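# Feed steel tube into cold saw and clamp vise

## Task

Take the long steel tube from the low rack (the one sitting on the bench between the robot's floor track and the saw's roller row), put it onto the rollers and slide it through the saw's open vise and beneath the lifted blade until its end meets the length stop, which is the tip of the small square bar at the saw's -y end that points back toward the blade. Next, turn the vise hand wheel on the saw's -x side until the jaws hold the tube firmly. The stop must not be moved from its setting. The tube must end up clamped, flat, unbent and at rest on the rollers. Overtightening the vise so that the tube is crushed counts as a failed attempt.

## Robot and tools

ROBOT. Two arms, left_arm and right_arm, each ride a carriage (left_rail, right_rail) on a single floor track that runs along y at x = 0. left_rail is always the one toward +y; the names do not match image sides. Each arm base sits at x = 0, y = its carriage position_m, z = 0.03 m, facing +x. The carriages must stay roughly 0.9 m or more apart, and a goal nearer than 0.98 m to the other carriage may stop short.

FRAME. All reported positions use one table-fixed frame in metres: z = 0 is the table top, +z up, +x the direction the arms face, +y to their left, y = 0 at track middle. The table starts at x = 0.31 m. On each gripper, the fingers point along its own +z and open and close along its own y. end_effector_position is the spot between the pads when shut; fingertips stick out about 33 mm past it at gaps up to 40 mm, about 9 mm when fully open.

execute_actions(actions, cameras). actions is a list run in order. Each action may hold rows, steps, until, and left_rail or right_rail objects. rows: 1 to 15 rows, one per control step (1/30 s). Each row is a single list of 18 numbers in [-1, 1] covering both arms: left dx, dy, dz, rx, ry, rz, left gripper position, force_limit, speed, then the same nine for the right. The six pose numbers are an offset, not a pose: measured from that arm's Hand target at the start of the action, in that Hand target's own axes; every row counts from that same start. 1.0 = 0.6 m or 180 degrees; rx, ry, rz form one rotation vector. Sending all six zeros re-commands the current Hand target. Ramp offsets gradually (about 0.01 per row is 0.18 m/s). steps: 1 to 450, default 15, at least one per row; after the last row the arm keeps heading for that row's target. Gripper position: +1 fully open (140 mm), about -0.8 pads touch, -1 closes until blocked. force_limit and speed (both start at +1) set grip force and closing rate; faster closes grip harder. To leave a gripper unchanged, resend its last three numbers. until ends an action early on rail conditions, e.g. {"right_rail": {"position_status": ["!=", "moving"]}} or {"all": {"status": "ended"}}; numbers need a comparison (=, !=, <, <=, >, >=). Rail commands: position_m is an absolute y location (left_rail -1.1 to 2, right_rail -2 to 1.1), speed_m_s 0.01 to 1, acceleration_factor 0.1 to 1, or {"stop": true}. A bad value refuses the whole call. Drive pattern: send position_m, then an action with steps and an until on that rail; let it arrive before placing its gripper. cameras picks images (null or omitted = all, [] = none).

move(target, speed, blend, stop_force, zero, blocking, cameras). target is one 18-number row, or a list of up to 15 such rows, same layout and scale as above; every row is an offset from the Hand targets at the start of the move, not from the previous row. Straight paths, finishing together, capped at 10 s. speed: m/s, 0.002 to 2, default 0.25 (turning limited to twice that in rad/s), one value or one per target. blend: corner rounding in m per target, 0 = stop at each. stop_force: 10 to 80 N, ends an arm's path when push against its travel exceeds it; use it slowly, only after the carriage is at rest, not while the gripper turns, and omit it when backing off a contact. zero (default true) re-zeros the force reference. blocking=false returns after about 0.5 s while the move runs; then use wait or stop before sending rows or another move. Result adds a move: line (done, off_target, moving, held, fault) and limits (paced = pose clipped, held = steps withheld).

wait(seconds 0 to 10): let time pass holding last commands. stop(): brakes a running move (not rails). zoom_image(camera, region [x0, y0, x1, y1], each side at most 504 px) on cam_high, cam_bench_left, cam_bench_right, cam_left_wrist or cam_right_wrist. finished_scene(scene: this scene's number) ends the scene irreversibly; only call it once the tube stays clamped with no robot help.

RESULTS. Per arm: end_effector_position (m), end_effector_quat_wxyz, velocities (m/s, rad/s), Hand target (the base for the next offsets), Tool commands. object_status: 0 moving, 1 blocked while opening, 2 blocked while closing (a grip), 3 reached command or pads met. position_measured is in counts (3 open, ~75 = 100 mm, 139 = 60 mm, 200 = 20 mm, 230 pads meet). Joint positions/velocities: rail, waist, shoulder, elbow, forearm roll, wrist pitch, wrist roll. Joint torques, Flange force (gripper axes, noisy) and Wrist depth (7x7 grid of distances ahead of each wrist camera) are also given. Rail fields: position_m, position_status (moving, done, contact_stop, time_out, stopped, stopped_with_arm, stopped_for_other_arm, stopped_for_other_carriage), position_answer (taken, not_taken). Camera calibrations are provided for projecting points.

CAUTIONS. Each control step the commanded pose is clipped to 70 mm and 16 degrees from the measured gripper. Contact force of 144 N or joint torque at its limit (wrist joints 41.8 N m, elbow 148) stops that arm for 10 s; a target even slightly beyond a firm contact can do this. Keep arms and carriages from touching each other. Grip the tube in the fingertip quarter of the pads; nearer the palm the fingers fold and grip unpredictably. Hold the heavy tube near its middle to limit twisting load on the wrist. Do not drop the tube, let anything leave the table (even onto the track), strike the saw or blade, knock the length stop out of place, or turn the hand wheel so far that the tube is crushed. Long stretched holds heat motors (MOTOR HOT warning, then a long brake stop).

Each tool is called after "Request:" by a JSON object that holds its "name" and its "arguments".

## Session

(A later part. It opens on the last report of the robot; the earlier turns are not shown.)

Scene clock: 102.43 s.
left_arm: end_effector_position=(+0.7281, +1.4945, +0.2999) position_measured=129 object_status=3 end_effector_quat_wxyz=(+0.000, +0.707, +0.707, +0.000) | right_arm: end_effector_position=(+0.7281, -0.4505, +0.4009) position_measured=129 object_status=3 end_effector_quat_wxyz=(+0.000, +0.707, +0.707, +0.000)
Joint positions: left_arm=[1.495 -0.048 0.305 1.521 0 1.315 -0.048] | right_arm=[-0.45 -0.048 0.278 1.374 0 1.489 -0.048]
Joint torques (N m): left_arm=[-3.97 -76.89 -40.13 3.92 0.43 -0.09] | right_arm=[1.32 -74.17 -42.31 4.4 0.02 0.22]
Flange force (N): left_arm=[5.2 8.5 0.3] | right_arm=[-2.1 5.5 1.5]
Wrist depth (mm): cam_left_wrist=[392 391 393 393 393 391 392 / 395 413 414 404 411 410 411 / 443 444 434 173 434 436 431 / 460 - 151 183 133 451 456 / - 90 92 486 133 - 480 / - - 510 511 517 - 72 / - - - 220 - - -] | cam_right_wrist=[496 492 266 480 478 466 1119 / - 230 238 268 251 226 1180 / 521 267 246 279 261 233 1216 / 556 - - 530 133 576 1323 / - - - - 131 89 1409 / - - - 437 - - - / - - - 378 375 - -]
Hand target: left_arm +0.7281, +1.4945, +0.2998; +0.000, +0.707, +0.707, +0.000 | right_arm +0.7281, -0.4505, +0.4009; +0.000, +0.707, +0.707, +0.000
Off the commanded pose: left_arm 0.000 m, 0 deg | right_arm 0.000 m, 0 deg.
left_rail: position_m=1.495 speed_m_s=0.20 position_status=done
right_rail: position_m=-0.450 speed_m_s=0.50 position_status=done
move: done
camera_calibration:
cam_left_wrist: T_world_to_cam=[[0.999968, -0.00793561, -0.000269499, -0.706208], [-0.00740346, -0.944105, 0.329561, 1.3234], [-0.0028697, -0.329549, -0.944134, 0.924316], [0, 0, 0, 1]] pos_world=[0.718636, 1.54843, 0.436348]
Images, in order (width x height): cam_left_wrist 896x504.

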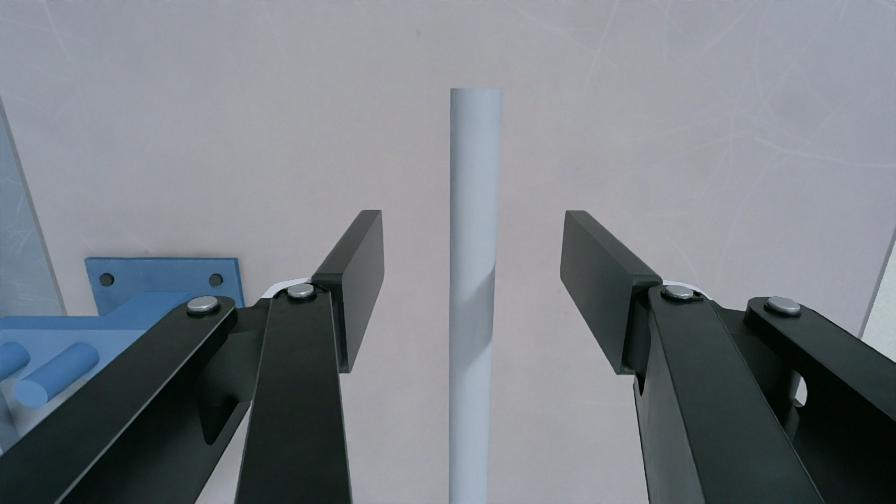

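Request:
{"name": "move", "arguments": {"target": [0,-0.0008,0.0418,0,0,0,0,0,-1,0,0,0,0,0,0,0,0,-1], "speed": 0.06, "cameras": ["cam_left_wrist"]}}

Request:
{"name": "execute_actions", "arguments": {"actions": [{"rows":[[0,0,0,0,0,0,-1,0,-1,0,0,0,0,0,0,0,0,-1]],"steps":60}], "cameras": ["cam_left_wrist"]}}

Scene clock: 105.70 s.
left_arm: end_effector_position=(+0.7276, +1.4945, +0.2748) position_measured=129 object_status=3 end_effector_quat_wxyz=(+0.000, +0.707, +0.707, +0.000) | right_arm: end_effector_position=(+0.7281, -0.4505, +0.4009) position_measured=129 object_status=3 end_effector_quat_wxyz=(+0.000, +0.707, +0.707, +0.000)
Joint positions: left_arm=[1.495 -0.048 0.316 1.554 0 1.272 -0.048] | right_arm=[-0.45 -0.048 0.278 1.374 0 1.489 -0.048]
Joint torques (N m): left_arm=[-4.2 -77.51 -40.26 4.01 0.64 -0.08] | right_arm=[0.89 -73.96 -42.71 4.52 -0.01 0.23]
Flange force (N): left_arm=[5.8 7.2 2.0] | right_arm=[-1.6 4.3 2.1]
Wrist depth (mm): cam_left_wrist=[372 372 369 370 370 368 373 / 390 392 - 382 388 389 377 / 410 407 414 147 395 406 398 / 433 442 122 155 152 425 430 / 447 92 92 165 152 - 443 / - - 482 474 480 - 72 / - - - 188 - - -] | cam_right_wrist=[- - 266 246 475 278 974 / - 244 237 264 252 227 1180 / 511 537 248 275 255 233 1248 / 565 573 132 574 132 541 1377 / - - - - - 89 89 / - - - 416 - - - / - - - 380 378 - -]
Hand target: left_arm +0.7276, +1.4945, +0.2747; +0.000, +0.707, +0.707, +0.000 | right_arm +0.7281, -0.4505, +0.4009; +0.000, +0.707, +0.707, +0.000
Off the commanded pose: left_arm 0.000 m, 0 deg | right_arm 0.000 m, 0 deg.
left_rail: position_m=1.495 speed_m_s=0.20 position_status=done
right_rail: position_m=-0.450 speed_m_s=0.50 position_status=done
move: done
camera_calibration:
cam_left_wrist: T_world_to_cam=[[0.999968, -0.00793561, -0.000269499, -0.705714], [-0.00740346, -0.944105, 0.329561, 1.33173], [-0.0028697, -0.329549, -0.944134, 0.900744], [0, 0, 0, 1]] pos_world=[0.718136, 1.54853, 0.411348]
Images, in order (width x height): cam_left_wrist 896x504.

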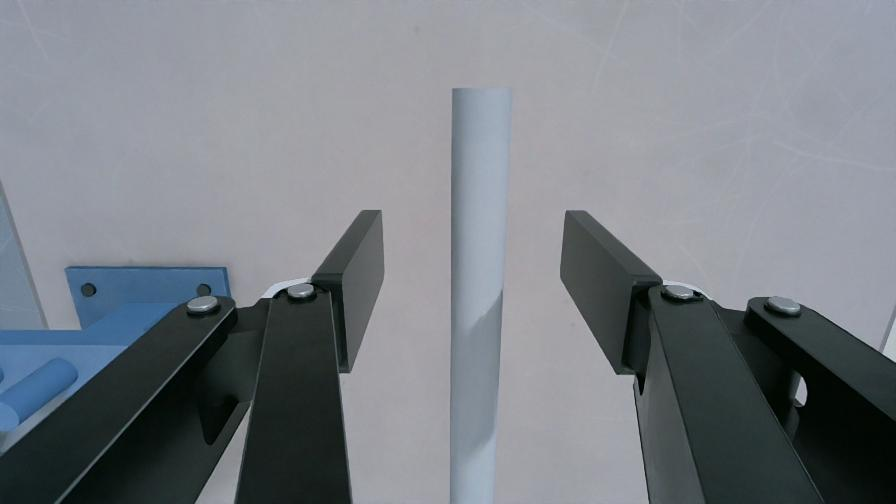

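Scene clock: 107.90 s.
left_arm: end_effector_position=(+0.7276, +1.4945, +0.2747) position_measured=204 object_status=2 end_effector_quat_wxyz=(+0.000, +0.707, +0.707, +0.000) | right_arm: end_effector_position=(+0.7281, -0.4505, +0.4009) position_measured=129 object_status=3 end_effector_quat_wxyz=(+0.000, +0.707, +0.707, +0.000)
Joint positions: left_arm=[1.495 -0.048 0.316 1.554 0 1.272 -0.048] | right_arm=[-0.45 -0.048 0.278 1.374 0 1.489 -0.048]
Joint torques (N m): left_arm=[-4.24 -77.8 -39.73 3.9 0.67 0.06] | right_arm=[1.81 -74.08 -42.4 4.5 -0.06 0.26]
Flange force (N): left_arm=[6.1 8.5 1.4] | right_arm=[-3.0 5.1 1.3]
Wrist depth (mm): cam_left_wrist=[376 371 366 - 377 372 368 / 392 389 389 145 391 395 386 / 410 411 410 151 405 408 410 / 435 436 431 152 434 433 431 / 448 - 95 159 95 445 448 / - - - 174 - 75 1342 / - - - - - - -] | cam_right_wrist=[- 475 299 - 471 284 475 / - 245 239 264 250 230 1192 / 508 530 261 533 257 234 1316 / 546 576 132 553 132 572 1338 / 630 - - 664 - 89 1377 / - - - 429 - - - / - - - 379 378 - -]
Hand target: left_arm +0.7276, +1.4945, +0.2747; +0.000, +0.707, +0.707, +0.000 | right_arm +0.7281, -0.4505, +0.4009; +0.000, +0.707, +0.707, +0.000
Off the commanded pose: left_arm 0.000 m, 0 deg | right_arm 0.000 m, 0 deg.
left_rail: position_m=1.495 speed_m_s=0.20 position_status=done
right_rail: position_m=-0.450 speed_m_s=0.50 position_status=done
camera_calibration:
cam_left_wrist: T_world_to_cam=[[0.999968, -0.00793561, -0.000269499, -0.705715], [-0.00740346, -0.944105, 0.329561, 1.33166], [-0.0028697, -0.329549, -0.944134, 0.900617], [0, 0, 0, 1]] pos_world=[0.718136, 1.54843, 0.411248]
Images, in order (width x height): cam_left_wrist 896x504.

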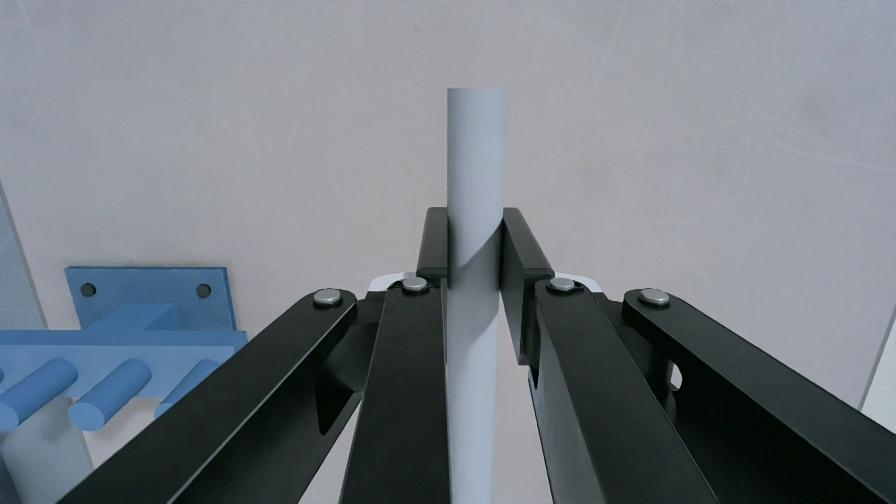

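Request:
{"name": "move", "arguments": {"target": [0,0,0,0,0,0,-1,0,-1,0,-0.46,-0.22,0,0,0.5,0,0,-1], "speed": 0.4, "cameras": []}}

Request:
{"name": "move", "arguments": {"target": [0,0,0,0,0,0,-1,0,-1,-0.06,0,0,0,0.3,0,0,0,-1], "speed": 0.4, "cameras": []}}

Request:
{"name": "execute_actions", "arguments": {"actions": [{"right_rail":{"position_m":-1.42,"speed_m_s":0.4,"acceleration_factor":0.5},"steps":300,"until":{"right_rail":{"position_status":["!=","moving"]}}}]}}

Scene clock: 113.20 s.
left_arm: end_effector_position=(+0.7276, +1.4945, +0.2747) position_measured=204 object_status=2 end_effector_quat_wxyz=(+0.000, +0.707, +0.707, +0.000) | right_arm: end_effector_position=(+0.4520, -0.4505, +0.5327) position_measured=129 object_status=3 end_effector_quat_wxyz=(+0.000, +1.000, +0.000, +0.000)
Joint positions: left_arm=[1.495 -0.048 0.316 1.554 0 1.272 -0.048] | right_arm=[-0.45 -0.078 -0.168 1.611 0 1.698 1.493]
Joint torques (N m): left_arm=[-4.5 -77.67 -39.47 3.92 0.65 0.03] | right_arm=[0.6 -25.8 -42.12 4.4 -0.03 0.55]
Flange force (N): left_arm=[6.3 8.9 1.0] | right_arm=[1.8 2.2 1.0]
Wrist depth (mm): cam_left_wrist=[373 365 374 371 370 368 365 / 385 396 387 381 384 390 387 / 414 412 410 151 408 410 415 / 429 431 428 152 427 428 422 / - - 95 159 95 443 - / 364 - - 174 - 75 - / - - - - - - -] | cam_right_wrist=[611 605 - - 611 - - / - 629 - - - - - / 662 - - 692 - - 580 / - - 102 - 132 - 690 / - - - 735 698 - - / - - - 711 778 - - / - - - 526 835 - -]
Hand target: left_arm +0.7276, +1.4945, +0.2747; +0.000, +0.707, +0.707, +0.000 | right_arm +0.4520, -0.4505, +0.5327; +0.000, +1.000, +0.000, +0.000
Off the commanded pose: left_arm 0.000 m, 0 deg | right_arm 0.000 m, 0 deg.
left_rail: position_m=1.495 speed_m_s=0.20 position_status=done
right_rail: position_m=-0.450 speed_m_s=0.50 position_status=done
move: done
No camera images: "cameras" was empty.

Scene clock: 115.20 s.
left_arm: end_effector_position=(+0.7276, +1.4945, +0.2747) position_measured=204 object_status=2 end_effector_quat_wxyz=(+0.000, +0.707, +0.707, +0.000) | right_arm: end_effector_position=(+0.4160, -0.4505, +0.5327) position_measured=129 object_status=3 end_effector_quat_wxyz=(+0.000, +0.891, +0.000, +0.454)
Joint positions: left_arm=[1.495 -0.048 0.316 1.554 0 1.272 -0.048] | right_arm=[-0.45 -0.24 -0.723 2.149 0.27 0.805 1.238]
Joint torques (N m): left_arm=[-4.36 -77.7 -39.58 3.92 0.68 0.06] | right_arm=[-0.16 26.67 -43.97 4.67 -1.9 0.52]
Flange force (N): left_arm=[5.8 8.9 1.3] | right_arm=[0.0 0.0 0.0]
Wrist depth (mm): cam_left_wrist=[372 375 369 367 369 369 369 / 390 389 398 140 390 - 387 / 412 409 - 147 406 405 408 / 433 434 434 152 422 425 - / 427 431 95 159 95 447 449 / - - - 174 - 75 - / - - - - - - -] | cam_right_wrist=[2521 2632 2521 2469 2326 2444 2548 / 665 646 2198 656 2178 621 644 / - 521 - 529 694 556 619 / 514 497 - 493 132 462 520 / - - - - 132 89 - / - - - - - - - / - - - - - - -]
Hand target: left_arm +0.7276, +1.4945, +0.2747; +0.000, +0.707, +0.707, +0.000 | right_arm +0.4160, -0.4505, +0.5327; +0.000, +0.891, +0.000, +0.454
Off the commanded pose: left_arm 0.000 m, 0 deg | right_arm 0.000 m, 0 deg.
left_rail: position_m=1.495 speed_m_s=0.20 position_status=done
right_rail: position_m=-0.450 speed_m_s=0.50 position_status=done
move: done
No camera images: "cameras" was empty.

Scene clock: 118.57 s.
left_arm: end_effector_position=(+0.7276, +1.4945, +0.2747) position_measured=204 object_status=2 end_effector_quat_wxyz=(+0.000, +0.707, +0.707, +0.000) | right_arm: end_effector_position=(+0.4160, -1.4205, +0.5327) position_measured=129 object_status=3 end_effector_quat_wxyz=(+0.000, +0.891, +0.000, +0.454)
Joint positions: left_arm=[1.495 -0.048 0.316 1.554 0 1.272 -0.048] | right_arm=[-1.42 -0.241 -0.723 2.149 0.271 0.805 1.237]
Joint torques (N m): left_arm=[-4.03 -78.03 -39.47 3.96 0.65 0.06] | right_arm=[0.95 25.87 -44.41 4.77 -2.27 0.3]
Flange force (N): left_arm=[5.0 9.7 1.3] | right_arm=[0.0 0.0 0.0]
Wrist depth (mm): cam_left_wrist=[374 371 370 369 370 369 368 / 391 386 391 145 389 388 392 / 410 420 413 149 410 408 412 / 428 440 433 152 423 427 428 / 425 439 95 159 95 - 454 / - - - 174 - 75 1387 / - - - - - - -] | cam_right_wrist=[2420 2420 2395 2326 - - - / 665 640 664 596 591 587 2198 / 862 568 - 572 525 526 546 / 490 509 133 497 132 497 543 / - - - - - 89 - / - - - - - - - / - - - - - - -]
Hand target: left_arm +0.7276, +1.4945, +0.2747; +0.000, +0.707, +0.707, +0.000 | right_arm +0.4160, -1.4205, +0.5327; +0.000, +0.891, +0.000, +0.454
Tool commands: left_gripper/position=-1.0 left_gripper/force_limit=+0.0 left_gripper/speed=-1.0 right_gripper/position=+0.0 right_gripper/force_limit=+0.0 right_gripper/speed=-1.0
Off the commanded pose: left_arm 0.000 m, 0 deg | right_arm 0.000 m, 0 deg.
left_rail: position_m=1.495 speed_m_s=0.20 position_status=done
right_rail: position_m=-1.420 speed_m_s=0.40 position_status=done
camera_calibration:
cam_left_wrist: T_world_to_cam=[[0.999968, -0.00793561, -0.000269499, -0.705715], [-0.00740346, -0.944105, 0.329561, 1.33166], [-0.0028697, -0.329549, -0.944134, 0.900617], [0, 0, 0, 1]] pos_world=[0.718136, 1.54843, 0.411248]
cam_right_wrist: T_world_to_cam=[[0.0252816, -0.999606, -0.0121812, -1.40324], [-0.832799, -0.0143191, -0.55339, 0.623087], [0.552997, 0.0241351, -0.832833, 0.389697], [0, 0, 0, 1]] pos_world=[0.338881, -1.40317, 0.652269]

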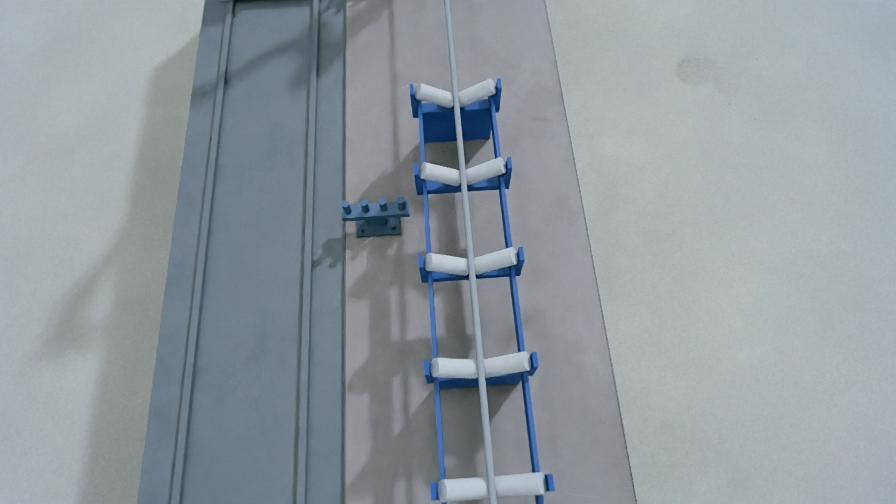

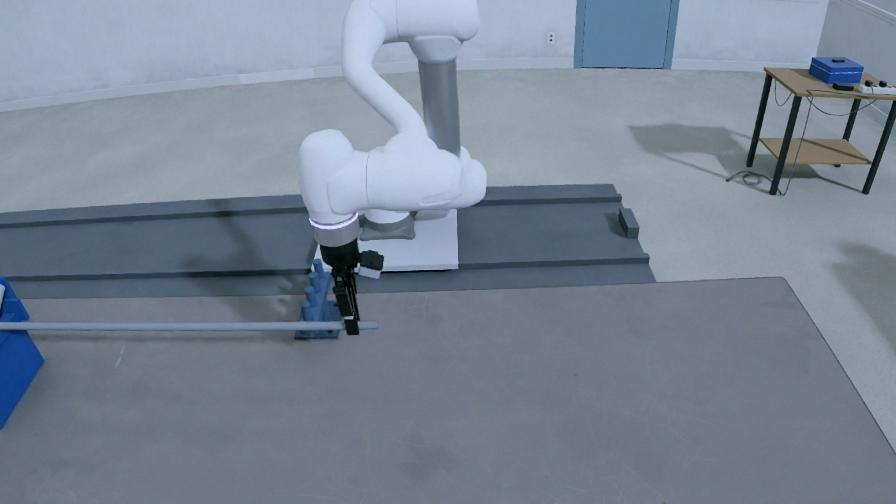

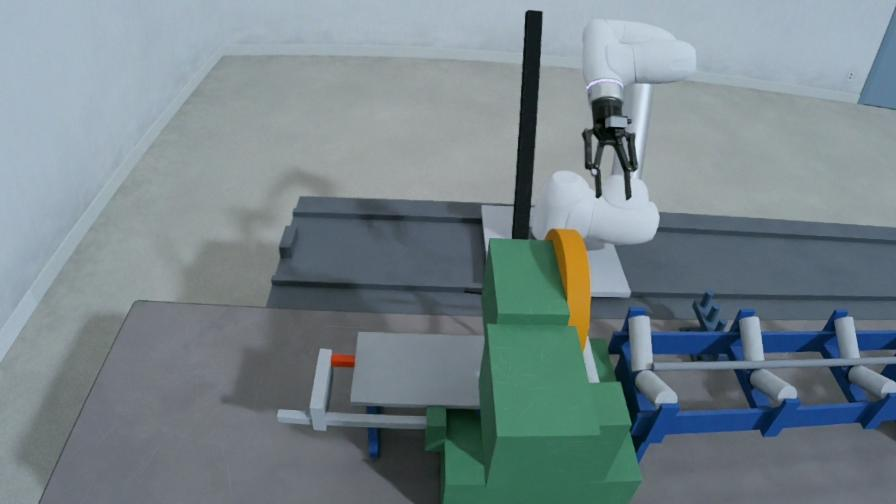

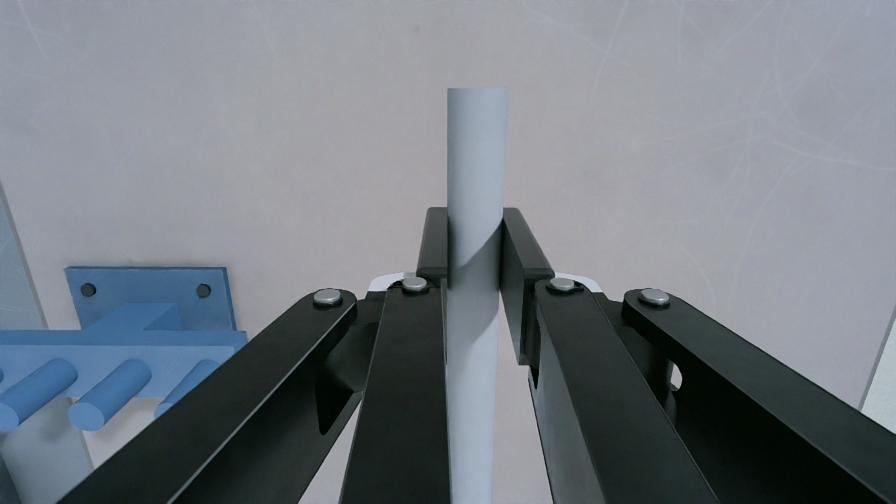

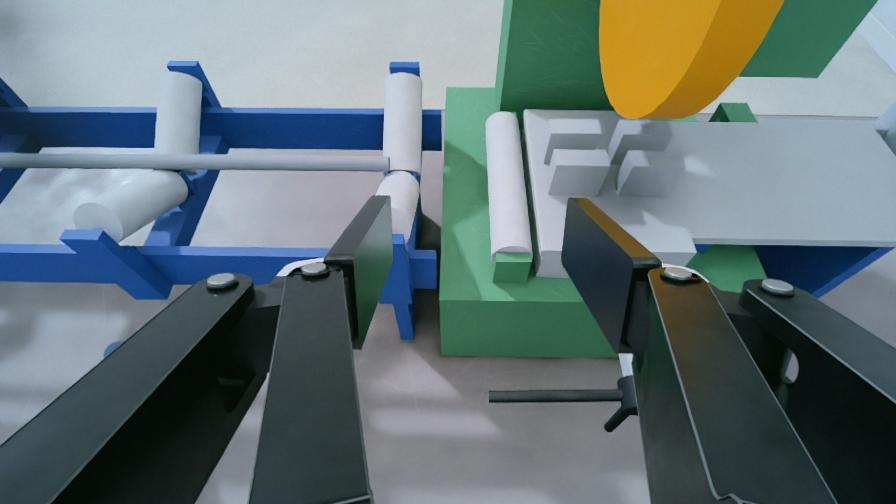

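Request:
{"name": "zoom_image", "arguments": {"camera": "cam_right_wrist", "region": [360, 50, 720, 290]}}

Scaled by 1.400.

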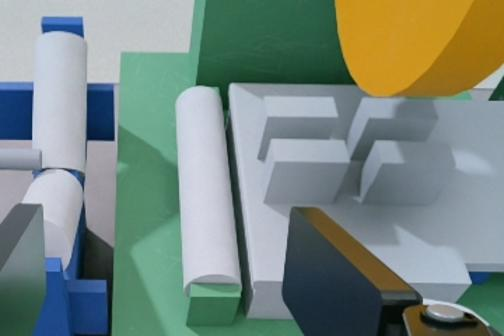

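Request:
{"name": "execute_actions", "arguments": {"actions": [{"left_rail":{"position_m":1.375,"speed_m_s":0.1,"acceleration_factor":0.3},"steps":120,"until":{"left_rail":{"position_status":["!=","moving"]}}}], "cameras": ["cam_right_wrist"]}}

Request:
{"name": "zoom_image", "arguments": {"camera": "cam_right_wrist", "region": [360, 50, 720, 290]}}

Scene clock: 127.43 s.
left_arm: end_effector_position=(+0.7276, +1.3745, +0.2747) position_measured=204 object_status=2 end_effector_quat_wxyz=(+0.000, +0.707, +0.707, +0.000) | right_arm: end_effector_position=(+0.4160, -1.4205, +0.5327) position_measured=129 object_status=3 end_effector_quat_wxyz=(+0.000, +0.891, +0.000, +0.454)
Joint positions: left_arm=[1.375 -0.048 0.316 1.554 0 1.272 -0.048] | right_arm=[-1.42 -0.241 -0.723 2.149 0.271 0.805 1.237]
Joint torques (N m): left_arm=[-4.01 -77.14 -38.92 4.05 0.77 0.05] | right_arm=[0.64 26.47 -43.77 4.81 -2.27 0.3]
Flange force (N): left_arm=[6.0 9.1 0.3] | right_arm=[0.0 0.0 0.0]
Wrist depth (mm): cam_left_wrist=[371 372 372 371 - 374 363 / 390 390 389 145 393 387 - / 404 397 407 149 412 412 - / 338 296 407 152 423 423 425 / - - 95 159 95 - 456 / - - - 174 - 75 1350 / - - - - - - -] | cam_right_wrist=[2548 2576 2548 2444 538 - - / 671 630 2158 610 580 590 2178 / - 556 - 548 525 530 543 / 494 503 132 498 132 500 546 / - - - 660 524 89 89 / - - - 665 - - - / - - - 573 580 - -]
Hand target: left_arm +0.7276, +1.3745, +0.2747; +0.000, +0.707, +0.707, +0.000 | right_arm +0.4160, -1.4205, +0.5327; +0.000, +0.891, +0.000, +0.454
Tool commands: left_gripper/position=-1.0 left_gripper/force_limit=+0.0 left_gripper/speed=-1.0 right_gripper/position=+0.0 right_gripper/force_limit=+0.0 right_gripper/speed=-1.0
Off the commanded pose: left_arm 0.000 m, 0 deg | right_arm 0.000 m, 0 deg.
left_rail: position_m=1.375 speed_m_s=0.10 position_status=done
right_rail: position_m=-1.420 speed_m_s=0.40 position_status=done
camera_calibration:
cam_right_wrist: T_world_to_cam=[[0.0252816, -0.999606, -0.0121812, -1.40324], [-0.832799, -0.0143191, -0.55339, 0.623087], [0.552997, 0.0241351, -0.832833, 0.389697], [0, 0, 0, 1]] pos_world=[0.338881, -1.40317, 0.652269]
Images, in order (width x height): cam_right_wrist 896x504.

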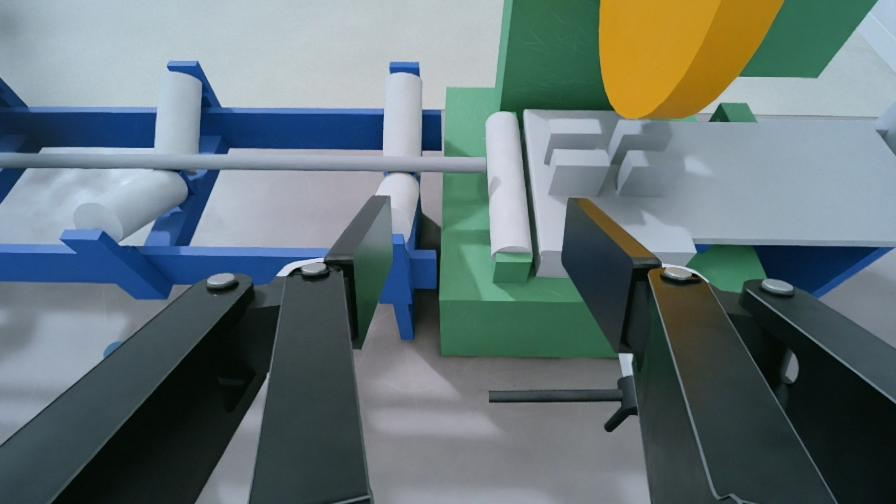

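Scaled by 1.400.

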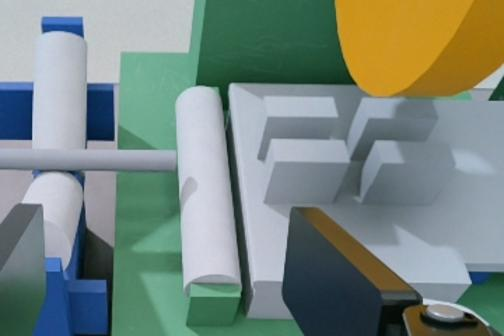

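Request:
{"name": "move", "arguments": {"target": [-0.16,0,0,0,0,0,-1,0,-1,0,0,0,0,0,0,0,0,-1], "speed": 0.04, "stop_force": 12, "cameras": ["cam_right_wrist"]}}

Request:
{"name": "zoom_image", "arguments": {"camera": "cam_right_wrist", "region": [360, 50, 720, 290]}}

Scene clock: 132.20 s.
left_arm: end_effector_position=(+0.7276, +1.2784, +0.2747) position_measured=204 object_status=2 end_effector_quat_wxyz=(+0.000, +0.707, +0.707, +0.000) | right_arm: end_effector_position=(+0.4160, -1.4205, +0.5327) position_measured=129 object_status=3 end_effector_quat_wxyz=(+0.000, +0.891, +0.000, +0.454)
Joint positions: left_arm=[1.375 -0.179 0.326 1.54 0 1.275 -0.179] | right_arm=[-1.42 -0.241 -0.723 2.149 0.271 0.805 1.237]
Joint torques (N m): left_arm=[-5.02 -77.3 -38.64 3.76 0.81 0.05] | right_arm=[1.27 25.67 -44.04 4.78 -2.26 0.23]
Flange force (N): left_arm=[5.4 9.6 -0.3] | right_arm=[0.0 0.0 0.0]
Wrist depth (mm): cam_left_wrist=[- 369 371 370 370 369 369 / 291 386 390 146 386 385 391 / 414 403 410 151 406 410 - / 432 432 425 152 428 434 433 / - 447 95 159 95 - 453 / - - - 174 - 75 1335 / - - - - - - -] | cam_right_wrist=[2576 2395 2420 2604 - 300 - / 669 627 656 597 537 587 2178 / - 599 - 541 528 529 548 / 499 513 133 509 133 493 552 / - - - 698 - 89 - / - - - - - - - / - - - 596 - - -]
Hand target: left_arm +0.7276, +1.2784, +0.2747; +0.000, +0.707, +0.707, +0.000 | right_arm +0.4160, -1.4205, +0.5327; +0.000, +0.891, +0.000, +0.454
Off the commanded pose: left_arm 0.000 m, 0 deg | right_arm 0.000 m, 0 deg.
left_rail: position_m=1.375 speed_m_s=0.10 position_status=done
right_rail: position_m=-1.420 speed_m_s=0.40 position_status=done
move: done
camera_calibration:
cam_right_wrist: T_world_to_cam=[[0.0252816, -0.999606, -0.0121812, -1.40324], [-0.832799, -0.0143191, -0.55339, 0.623087], [0.552997, 0.0241351, -0.832833, 0.389697], [0, 0, 0, 1]] pos_world=[0.338881, -1.40317, 0.652269]
Images, in order (width x height): cam_right_wrist 896x504.

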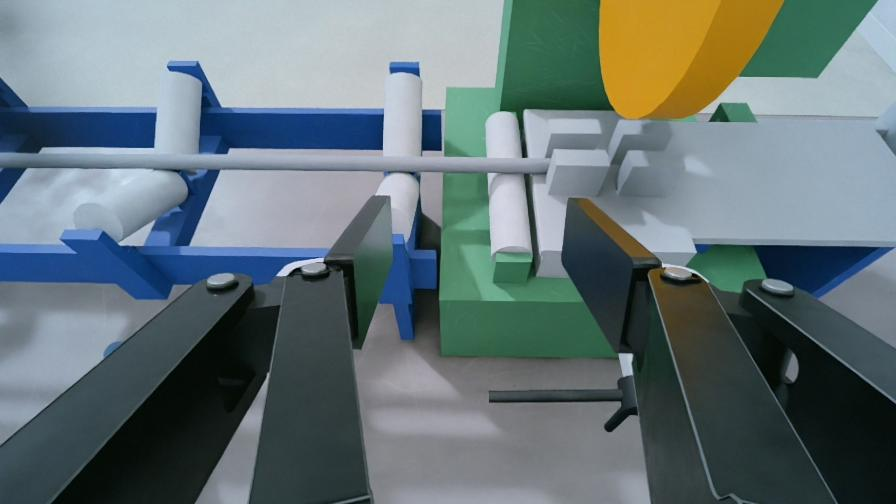

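Scaled by 1.400.

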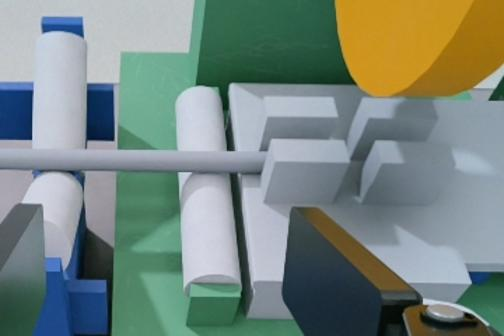

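Request:
{"name": "move", "arguments": {"target": [-0.08,0,0,0,0,0,-1,0,-1,0,0,0,0,0,0,0,0,-1], "speed": 0.03, "stop_force": 12, "cameras": ["cam_right_wrist"]}}

Request:
{"name": "zoom_image", "arguments": {"camera": "cam_right_wrist", "region": [360, 50, 720, 290]}}

Scene clock: 136.77 s.
left_arm: end_effector_position=(+0.7276, +1.2304, +0.2747) position_measured=204 object_status=2 end_effector_quat_wxyz=(+0.000, +0.707, +0.707, +0.000) | right_arm: end_effector_position=(+0.4160, -1.4205, +0.5327) position_measured=129 object_status=3 end_effector_quat_wxyz=(+0.000, +0.891, +0.000, +0.454)
Joint positions: left_arm=[1.375 -0.243 0.338 1.524 0 1.28 -0.243] | right_arm=[-1.42 -0.241 -0.723 2.149 0.271 0.805 1.237]
Joint torques (N m): left_arm=[-5 -78.22 -38.2 3.74 0.93 0.11] | right_arm=[0.92 26.49 -44.29 4.73 -2.28 0.22]
Flange force (N): left_arm=[4.4 10.4 -0.9] | right_arm=[0.0 0.0 0.0]
Wrist depth (mm): cam_left_wrist=[295 375 368 370 369 369 369 / 400 393 392 143 387 387 384 / 413 412 412 147 - 408 404 / 434 - 434 152 428 429 429 / 461 454 95 159 95 449 442 / - - - 174 - 75 1328 / - - - - - - -] | cam_right_wrist=[2420 2576 2548 2469 - - - / 669 630 658 640 513 593 2101 / - 562 - 546 522 535 546 / 494 512 - 500 132 491 552 / - - - - 116 89 690 / - - - - - - - / - - - 606 - - -]
Hand target: left_arm +0.7276, +1.2304, +0.2747; +0.000, +0.707, +0.707, +0.000 | right_arm +0.4160, -1.4205, +0.5327; +0.000, +0.891, +0.000, +0.454
Off the commanded pose: left_arm 0.000 m, 0 deg | right_arm 0.000 m, 0 deg.
left_rail: position_m=1.375 speed_m_s=0.10 position_status=done
right_rail: position_m=-1.420 speed_m_s=0.40 position_status=done
move: done
camera_calibration:
cam_right_wrist: T_world_to_cam=[[0.0252816, -0.999606, -0.0121812, -1.40324], [-0.832799, -0.0143191, -0.55339, 0.623087], [0.552997, 0.0241351, -0.832833, 0.389697], [0, 0, 0, 1]] pos_world=[0.338881, -1.40317, 0.652269]
Images, in order (width x height): cam_right_wrist 896x504.

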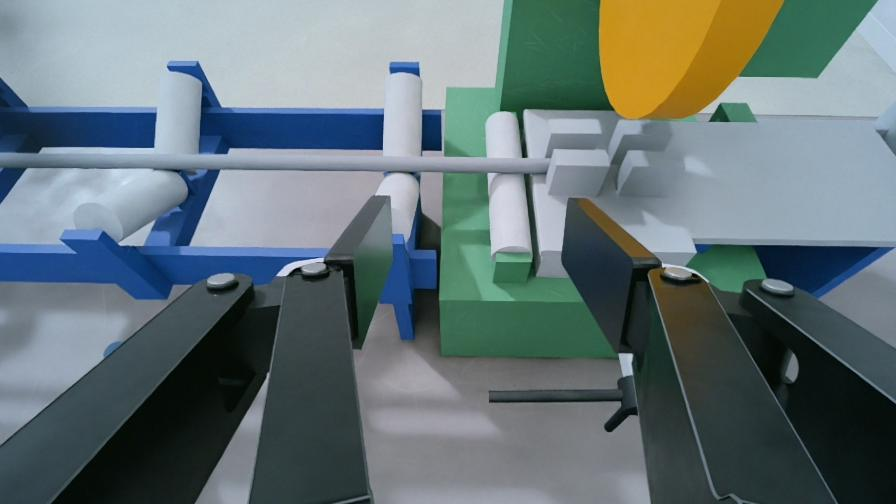

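Scaled by 1.400.

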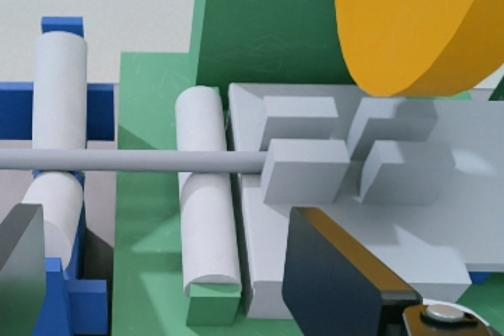

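Request:
{"name": "move", "arguments": {"target": [-0.46,0,0,0,0,0,-1,0,-1,0,0,0,0,0,0,0,0,-1], "speed": 0.05, "stop_force": 14, "cameras": ["cam_right_wrist","cam_bench_right"]}}

Scene clock: 144.80 s.
left_arm: end_effector_position=(+0.7276, +0.9544, +0.2748) position_measured=204 object_status=2 end_effector_quat_wxyz=(+0.000, +0.707, +0.707, +0.000) | right_arm: end_effector_position=(+0.4160, -1.4205, +0.5327) position_measured=129 object_status=3 end_effector_quat_wxyz=(+0.000, +0.891, +0.000, +0.454)
Joint positions: left_arm=[1.375 -0.565 0.494 1.295 0 1.352 -0.565] | right_arm=[-1.42 -0.241 -0.723 2.149 0.271 0.805 1.237]
Joint torques (N m): left_arm=[-7.02 -87.71 -33.83 3.1 1.71 0.23] | right_arm=[1.37 25.48 -44.2 4.76 -2.31 0.26]
Flange force (N): left_arm=[0.9 14.5 -8.9] | right_arm=[0.0 0.0 0.0]
Wrist depth (mm): cam_left_wrist=[372 - 379 371 369 - 371 / 384 391 389 380 390 389 386 / 423 412 412 151 407 408 412 / 432 431 428 152 425 432 430 / - 448 95 159 95 445 463 / - - - 172 - 75 1314 / - - - - - - -] | cam_right_wrist=[2604 2372 2604 2576 - - 2521 / 669 644 671 589 649 606 2198 / - 593 - 529 518 528 547 / 498 514 132 500 132 500 581 / - - - - - 89 - / - - - - - - - / - - - 581 - - -]
Hand target: left_arm +0.7276, +0.9544, +0.2748; +0.000, +0.707, +0.707, +0.000 | right_arm +0.4160, -1.4205, +0.5327; +0.000, +0.891, +0.000, +0.454
Off the commanded pose: left_arm 0.000 m, 0 deg | right_arm 0.000 m, 0 deg.
left_rail: position_m=1.375 speed_m_s=0.10 position_status=done
right_rail: position_m=-1.420 speed_m_s=0.40 position_status=done
move: done
camera_calibration:
cam_right_wrist: T_world_to_cam=[[0.0252816, -0.999606, -0.0121812, -1.40324], [-0.832799, -0.0143191, -0.55339, 0.623087], [0.552997, 0.0241351, -0.832833, 0.389697], [0, 0, 0, 1]] pos_world=[0.338881, -1.40317, 0.652269]
Images, in order (width x height): cam_bench_right 896x504, cam_right_wrist 896x504.

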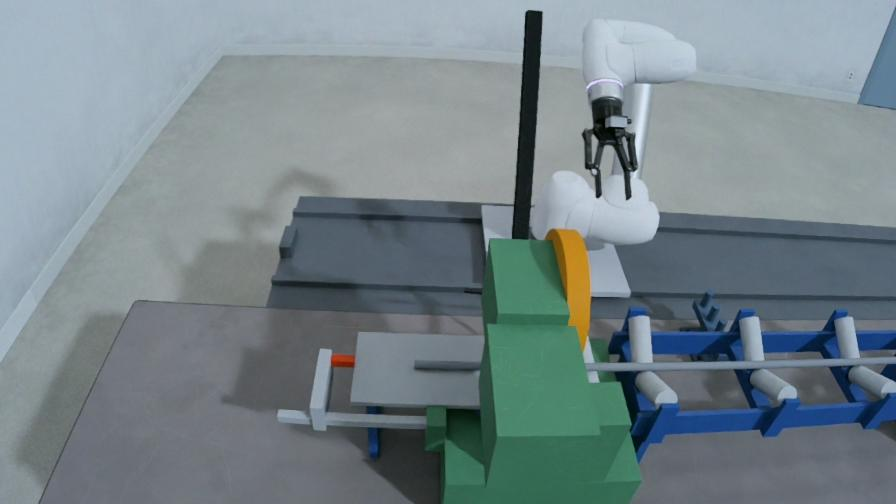

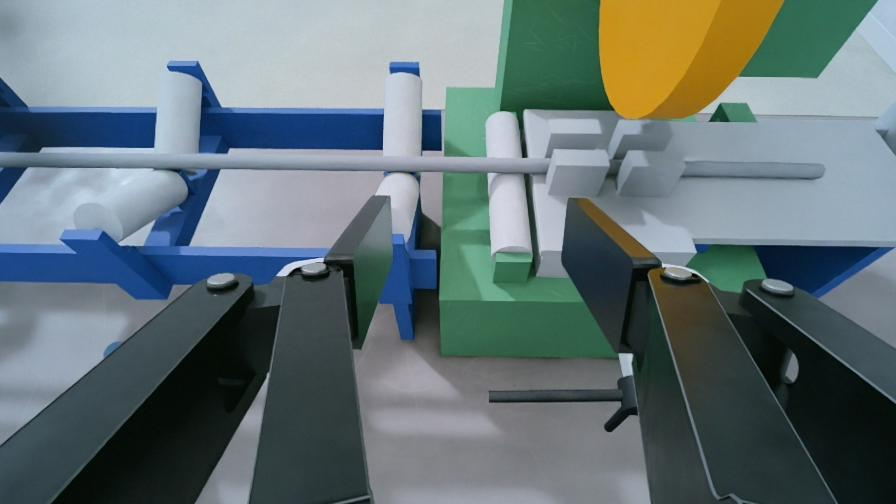

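Request:
{"name": "execute_actions", "arguments": {"actions": [{"left_rail":{"position_m":1.29,"speed_m_s":0.05,"acceleration_factor":0.2},"steps":150,"until":{"left_rail":{"position_status":["!=","moving"]}}}], "cameras": ["cam_bench_right"]}}

Request:
{"name": "zoom_image", "arguments": {"camera": "cam_bench_right", "region": [280, 300, 480, 440]}}

Scene clock: 149.83 s.
left_arm: end_effector_position=(+0.7276, +0.8694, +0.2748) position_measured=204 object_status=2 end_effector_quat_wxyz=(+0.000, +0.707, +0.707, +0.000) | right_arm: end_effector_position=(+0.4160, -1.4205, +0.5327) position_measured=129 object_status=3 end_effector_quat_wxyz=(+0.000, +0.891, +0.000, +0.454)
Joint positions: left_arm=[1.29 -0.565 0.494 1.295 0 1.352 -0.565] | right_arm=[-1.42 -0.241 -0.723 2.149 0.271 0.805 1.237]
Joint torques (N m): left_arm=[-7.77 -83.25 -29.93 2.85 2.49 0.27] | right_arm=[1.04 26.4 -44.28 4.7 -2.29 0.28]
Flange force (N): left_arm=[0.4 16.4 -14.2] | right_arm=[0.0 0.0 0.0]
Wrist depth (mm): cam_left_wrist=[370 366 370 366 370 - 368 / 393 393 390 146 381 387 386 / 412 409 412 151 - 407 398 / - 444 428 152 425 433 432 / - 447 95 99 99 445 452 / - - - 172 - 75 1357 / - - - - - - -] | cam_right_wrist=[2521 2326 2444 2420 - - - / 667 632 660 603 587 577 2139 / - 553 - 544 518 535 536 / 497 518 133 497 133 498 548 / - - - 653 117 89 707 / - - - 611 622 - - / - - - 590 - - -]
Hand target: left_arm +0.7276, +0.8695, +0.2748; +0.000, +0.707, +0.707, +0.000 | right_arm +0.4160, -1.4205, +0.5327; +0.000, +0.891, +0.000, +0.454
Tool commands: left_gripper/position=-1.0 left_gripper/force_limit=+0.0 left_gripper/speed=-1.0 right_gripper/position=+0.0 right_gripper/force_limit=+0.0 right_gripper/speed=-1.0
Off the commanded pose: left_arm 0.000 m, 0 deg | right_arm 0.000 m, 0 deg.
left_rail: position_m=1.290 speed_m_s=0.05 position_status=done
right_rail: position_m=-1.420 speed_m_s=0.40 position_status=done
Images, in order (width x height): cam_bench_right 896x504.

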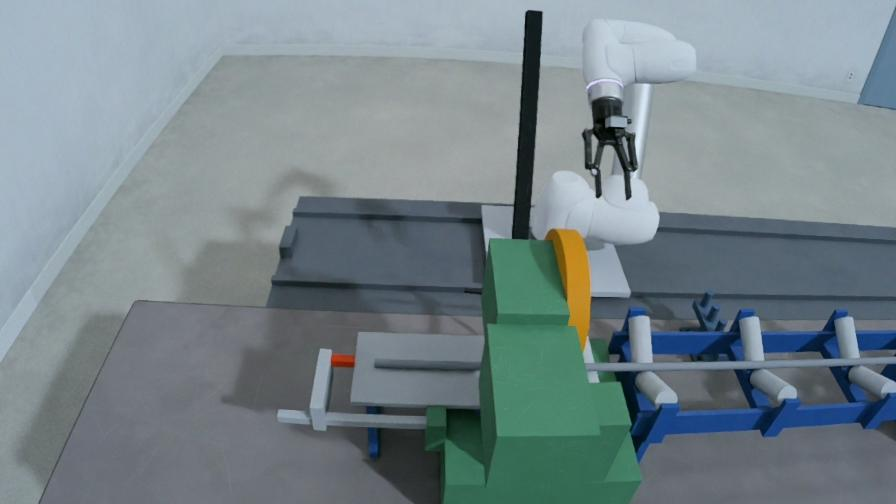

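Scaled by 2.520.

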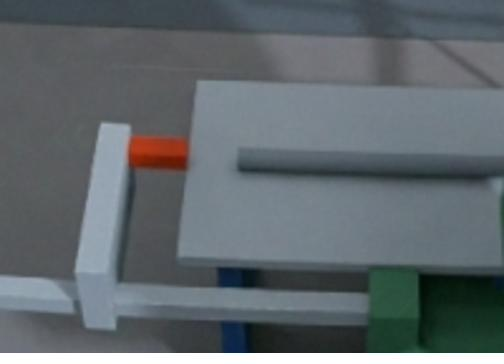

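Request:
{"name": "execute_actions", "arguments": {"actions": [{"rows":[[0,0,-0.001,0,0,0,-1,0,-1,0,0,0,0,0,0,0,0,-1]],"steps":20}], "cameras": []}}

Scene clock: 153.43 s.
left_arm: end_effector_position=(+0.7276, +0.8694, +0.2754) position_measured=204 object_status=2 end_effector_quat_wxyz=(+0.000, +0.707, +0.707, +0.000) | right_arm: end_effector_position=(+0.4160, -1.4205, +0.5327) position_measured=129 object_status=3 end_effector_quat_wxyz=(+0.000, +0.891, +0.000, +0.454)
Joint positions: left_arm=[1.29 -0.565 0.494 1.295 0 1.353 -0.565] | right_arm=[-1.42 -0.241 -0.723 2.149 0.271 0.805 1.237]
Joint torques (N m): left_arm=[-6.86 -85.49 -31.11 3.27 2.73 0.31] | right_arm=[0.46 27.08 -43.97 4.76 -2.26 0.26]
Flange force (N): left_arm=[-0.3 16.4 -11.6] | right_arm=[0.0 0.0 0.0]
Wrist depth (mm): cam_left_wrist=[383 370 368 371 370 369 368 / 392 390 389 146 387 387 386 / 412 411 416 149 416 409 406 / 445 433 428 152 425 444 446 / - 456 95 159 95 445 434 / 518 - - - - 75 485 / - - - - - - -] | cam_right_wrist=[2521 2469 2495 2632 573 - - / 675 658 673 590 525 589 2030 / - 597 871 541 518 535 541 / 501 514 - 510 132 505 551 / - - - - - 89 - / - - - 632 - - - / - - - - - - -]
Hand target: left_arm +0.7276, +0.8695, +0.2754; +0.000, +0.707, +0.707, +0.000 | right_arm +0.4160, -1.4205, +0.5327; +0.000, +0.891, +0.000, +0.454
Off the commanded pose: left_arm 0.000 m, 0 deg | right_arm 0.000 m, 0 deg.
left_rail: position_m=1.290 speed_m_s=0.05 position_status=done
right_rail: position_m=-1.420 speed_m_s=0.40 position_status=done
No camera images: "cameras" was empty.

Request:
{"name": "move", "arguments": {"target": [-0.11,0,-0.0015,0,0,0,-1,0,-1,0,0,0,0,0,0,0,0,-1], "speed": 0.012, "stop_force": 12, "cameras": ["cam_bench_right"]}}

Request:
{"name": "zoom_image", "arguments": {"camera": "cam_bench_right", "region": [280, 300, 480, 440]}}

Scene clock: 159.73 s.
left_arm: end_effector_position=(+0.7276, +0.8251, +0.2759) position_measured=204 object_status=2 end_effector_quat_wxyz=(+0.000, +0.707, +0.707, +0.000) | right_arm: end_effector_position=(+0.4160, -1.4205, +0.5327) position_measured=129 object_status=3 end_effector_quat_wxyz=(+0.000, +0.891, +0.000, +0.454)
Joint positions: left_arm=[1.29 -0.609 0.532 1.234 0 1.376 -0.609] | right_arm=[-1.42 -0.241 -0.723 2.149 0.271 0.805 1.237]
Joint torques (N m): left_arm=[-21.38 -87.95 -35.08 -2.35 -0.46 0.29] | right_arm=[0.98 26.06 -44.02 4.73 -2.19 0.29]
Flange force (N): left_arm=[17.8 19.3 -12.4] | right_arm=[0.0 0.0 0.0]
Wrist depth (mm): cam_left_wrist=[372 373 370 375 371 370 374 / 397 - 389 145 384 381 388 / 412 416 405 149 - 421 407 / 431 434 438 152 436 423 425 / 446 459 95 158 95 443 449 / - - - 173 - 75 1342 / - - - - - - -] | cam_right_wrist=[2444 2548 2495 2632 - - 1829 / 660 627 665 669 605 610 2260 / - 560 - 542 524 530 529 / 490 511 132 499 133 496 548 / - - - - 116 - - / - - - - - - - / - - - - - - -]
Hand target: left_arm +0.7276, +0.8251, +0.2759; +0.000, +0.707, +0.707, +0.000 (not the last commanded pose) | right_arm +0.4160, -1.4205, +0.5327; +0.000, +0.891, +0.000, +0.454
Off the commanded pose: left_arm 0.022 m, 0 deg | right_arm 0.000 m, 0 deg.
left_rail: position_m=1.290 speed_m_s=0.05 position_status=done
right_rail: position_m=-1.420 speed_m_s=0.40 position_status=done
move: contact (left_arm)
Images, in order (width x height): cam_bench_right 896x504.

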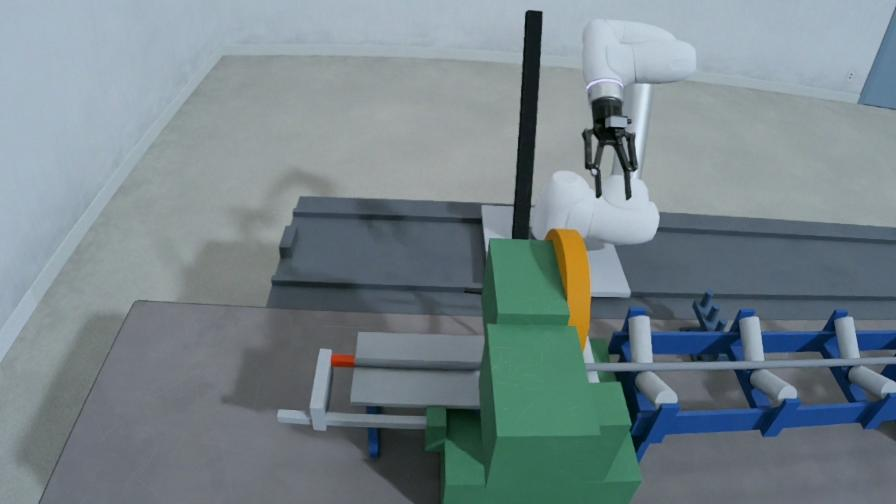

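Scaled by 2.520.

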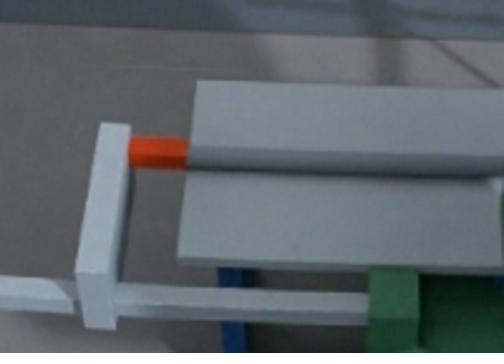

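Request:
{"name": "execute_actions", "arguments": {"actions": [{"rows":[[0.0008,0,-0.001,0,0,0,-1,0,-1,0,0,0,0,0,0,0,0,-1]],"steps":20}], "cameras": ["cam_left_wrist"]}}

Scene clock: 162.20 s.
left_arm: end_effector_position=(+0.7276, +0.8256, +0.2765) position_measured=204 object_status=2 end_effector_quat_wxyz=(+0.000, +0.707, +0.707, +0.000) | right_arm: end_effector_position=(+0.4160, -1.4205, +0.5327) position_measured=129 object_status=3 end_effector_quat_wxyz=(+0.000, +0.891, +0.000, +0.454)
Joint positions: left_arm=[1.29 -0.608 0.531 1.234 0 1.376 -0.608] | right_arm=[-1.42 -0.241 -0.723 2.149 0.271 0.805 1.237]
Joint torques (N m): left_arm=[-11.21 -91.55 -33.54 1.42 2.39 0.29] | right_arm=[0.76 26.48 -44.25 4.75 -2.34 0.23]
Flange force (N): left_arm=[3.1 18.3 -8.7] | right_arm=[0.0 0.0 0.0]
Wrist depth (mm): cam_left_wrist=[372 365 371 370 371 372 370 / 391 - 386 144 391 389 389 / 409 417 412 147 410 409 408 / 437 434 424 152 428 430 432 / 461 454 95 159 99 451 451 / 504 - - 172 - 75 1307 / - - - - - - -] | cam_right_wrist=[2469 2444 2495 2521 561 - 2281 / 677 629 654 579 583 587 2101 / - 573 907 532 523 536 546 / 488 509 132 488 132 488 546 / - - - 679 - - 89 / - - - - - - - / - - - 600 602 - -]
Hand target: left_arm +0.7276, +0.8255, +0.2765; +0.000, +0.707, +0.707, +0.000 | right_arm +0.4160, -1.4205, +0.5327; +0.000, +0.891, +0.000, +0.454
Off the commanded pose: left_arm 0.000 m, 0 deg | right_arm 0.000 m, 0 deg.
left_rail: position_m=1.290 speed_m_s=0.05 position_status=done
right_rail: position_m=-1.420 speed_m_s=0.40 position_status=done
camera_calibration:
cam_left_wrist: T_world_to_cam=[[0.999969, -0.00784648, -0.000620475, -0.710857], [-0.00720435, -0.944179, 0.329354, 0.699598], [-0.00317011, -0.329339, -0.944206, 0.681848], [0, 0, 0, 1]] pos_world=[0.718037, 0.879528, 0.412948]
Images, in order (width x height): cam_left_wrist 896x504.

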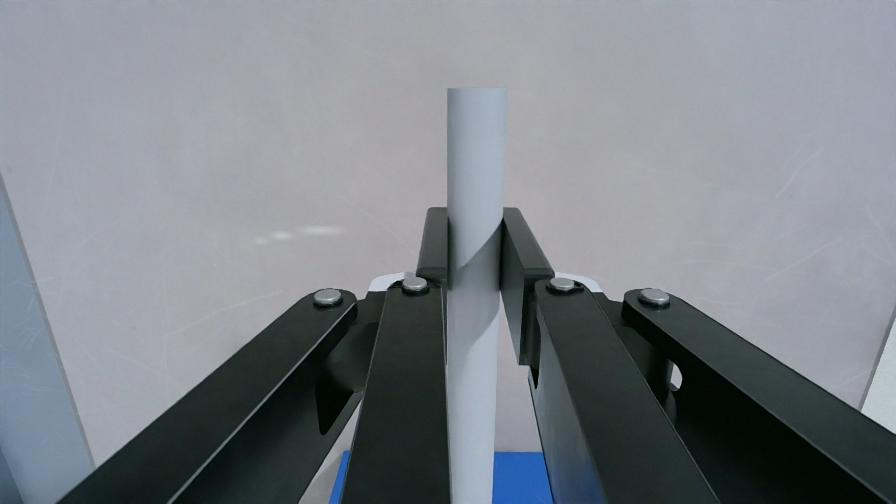

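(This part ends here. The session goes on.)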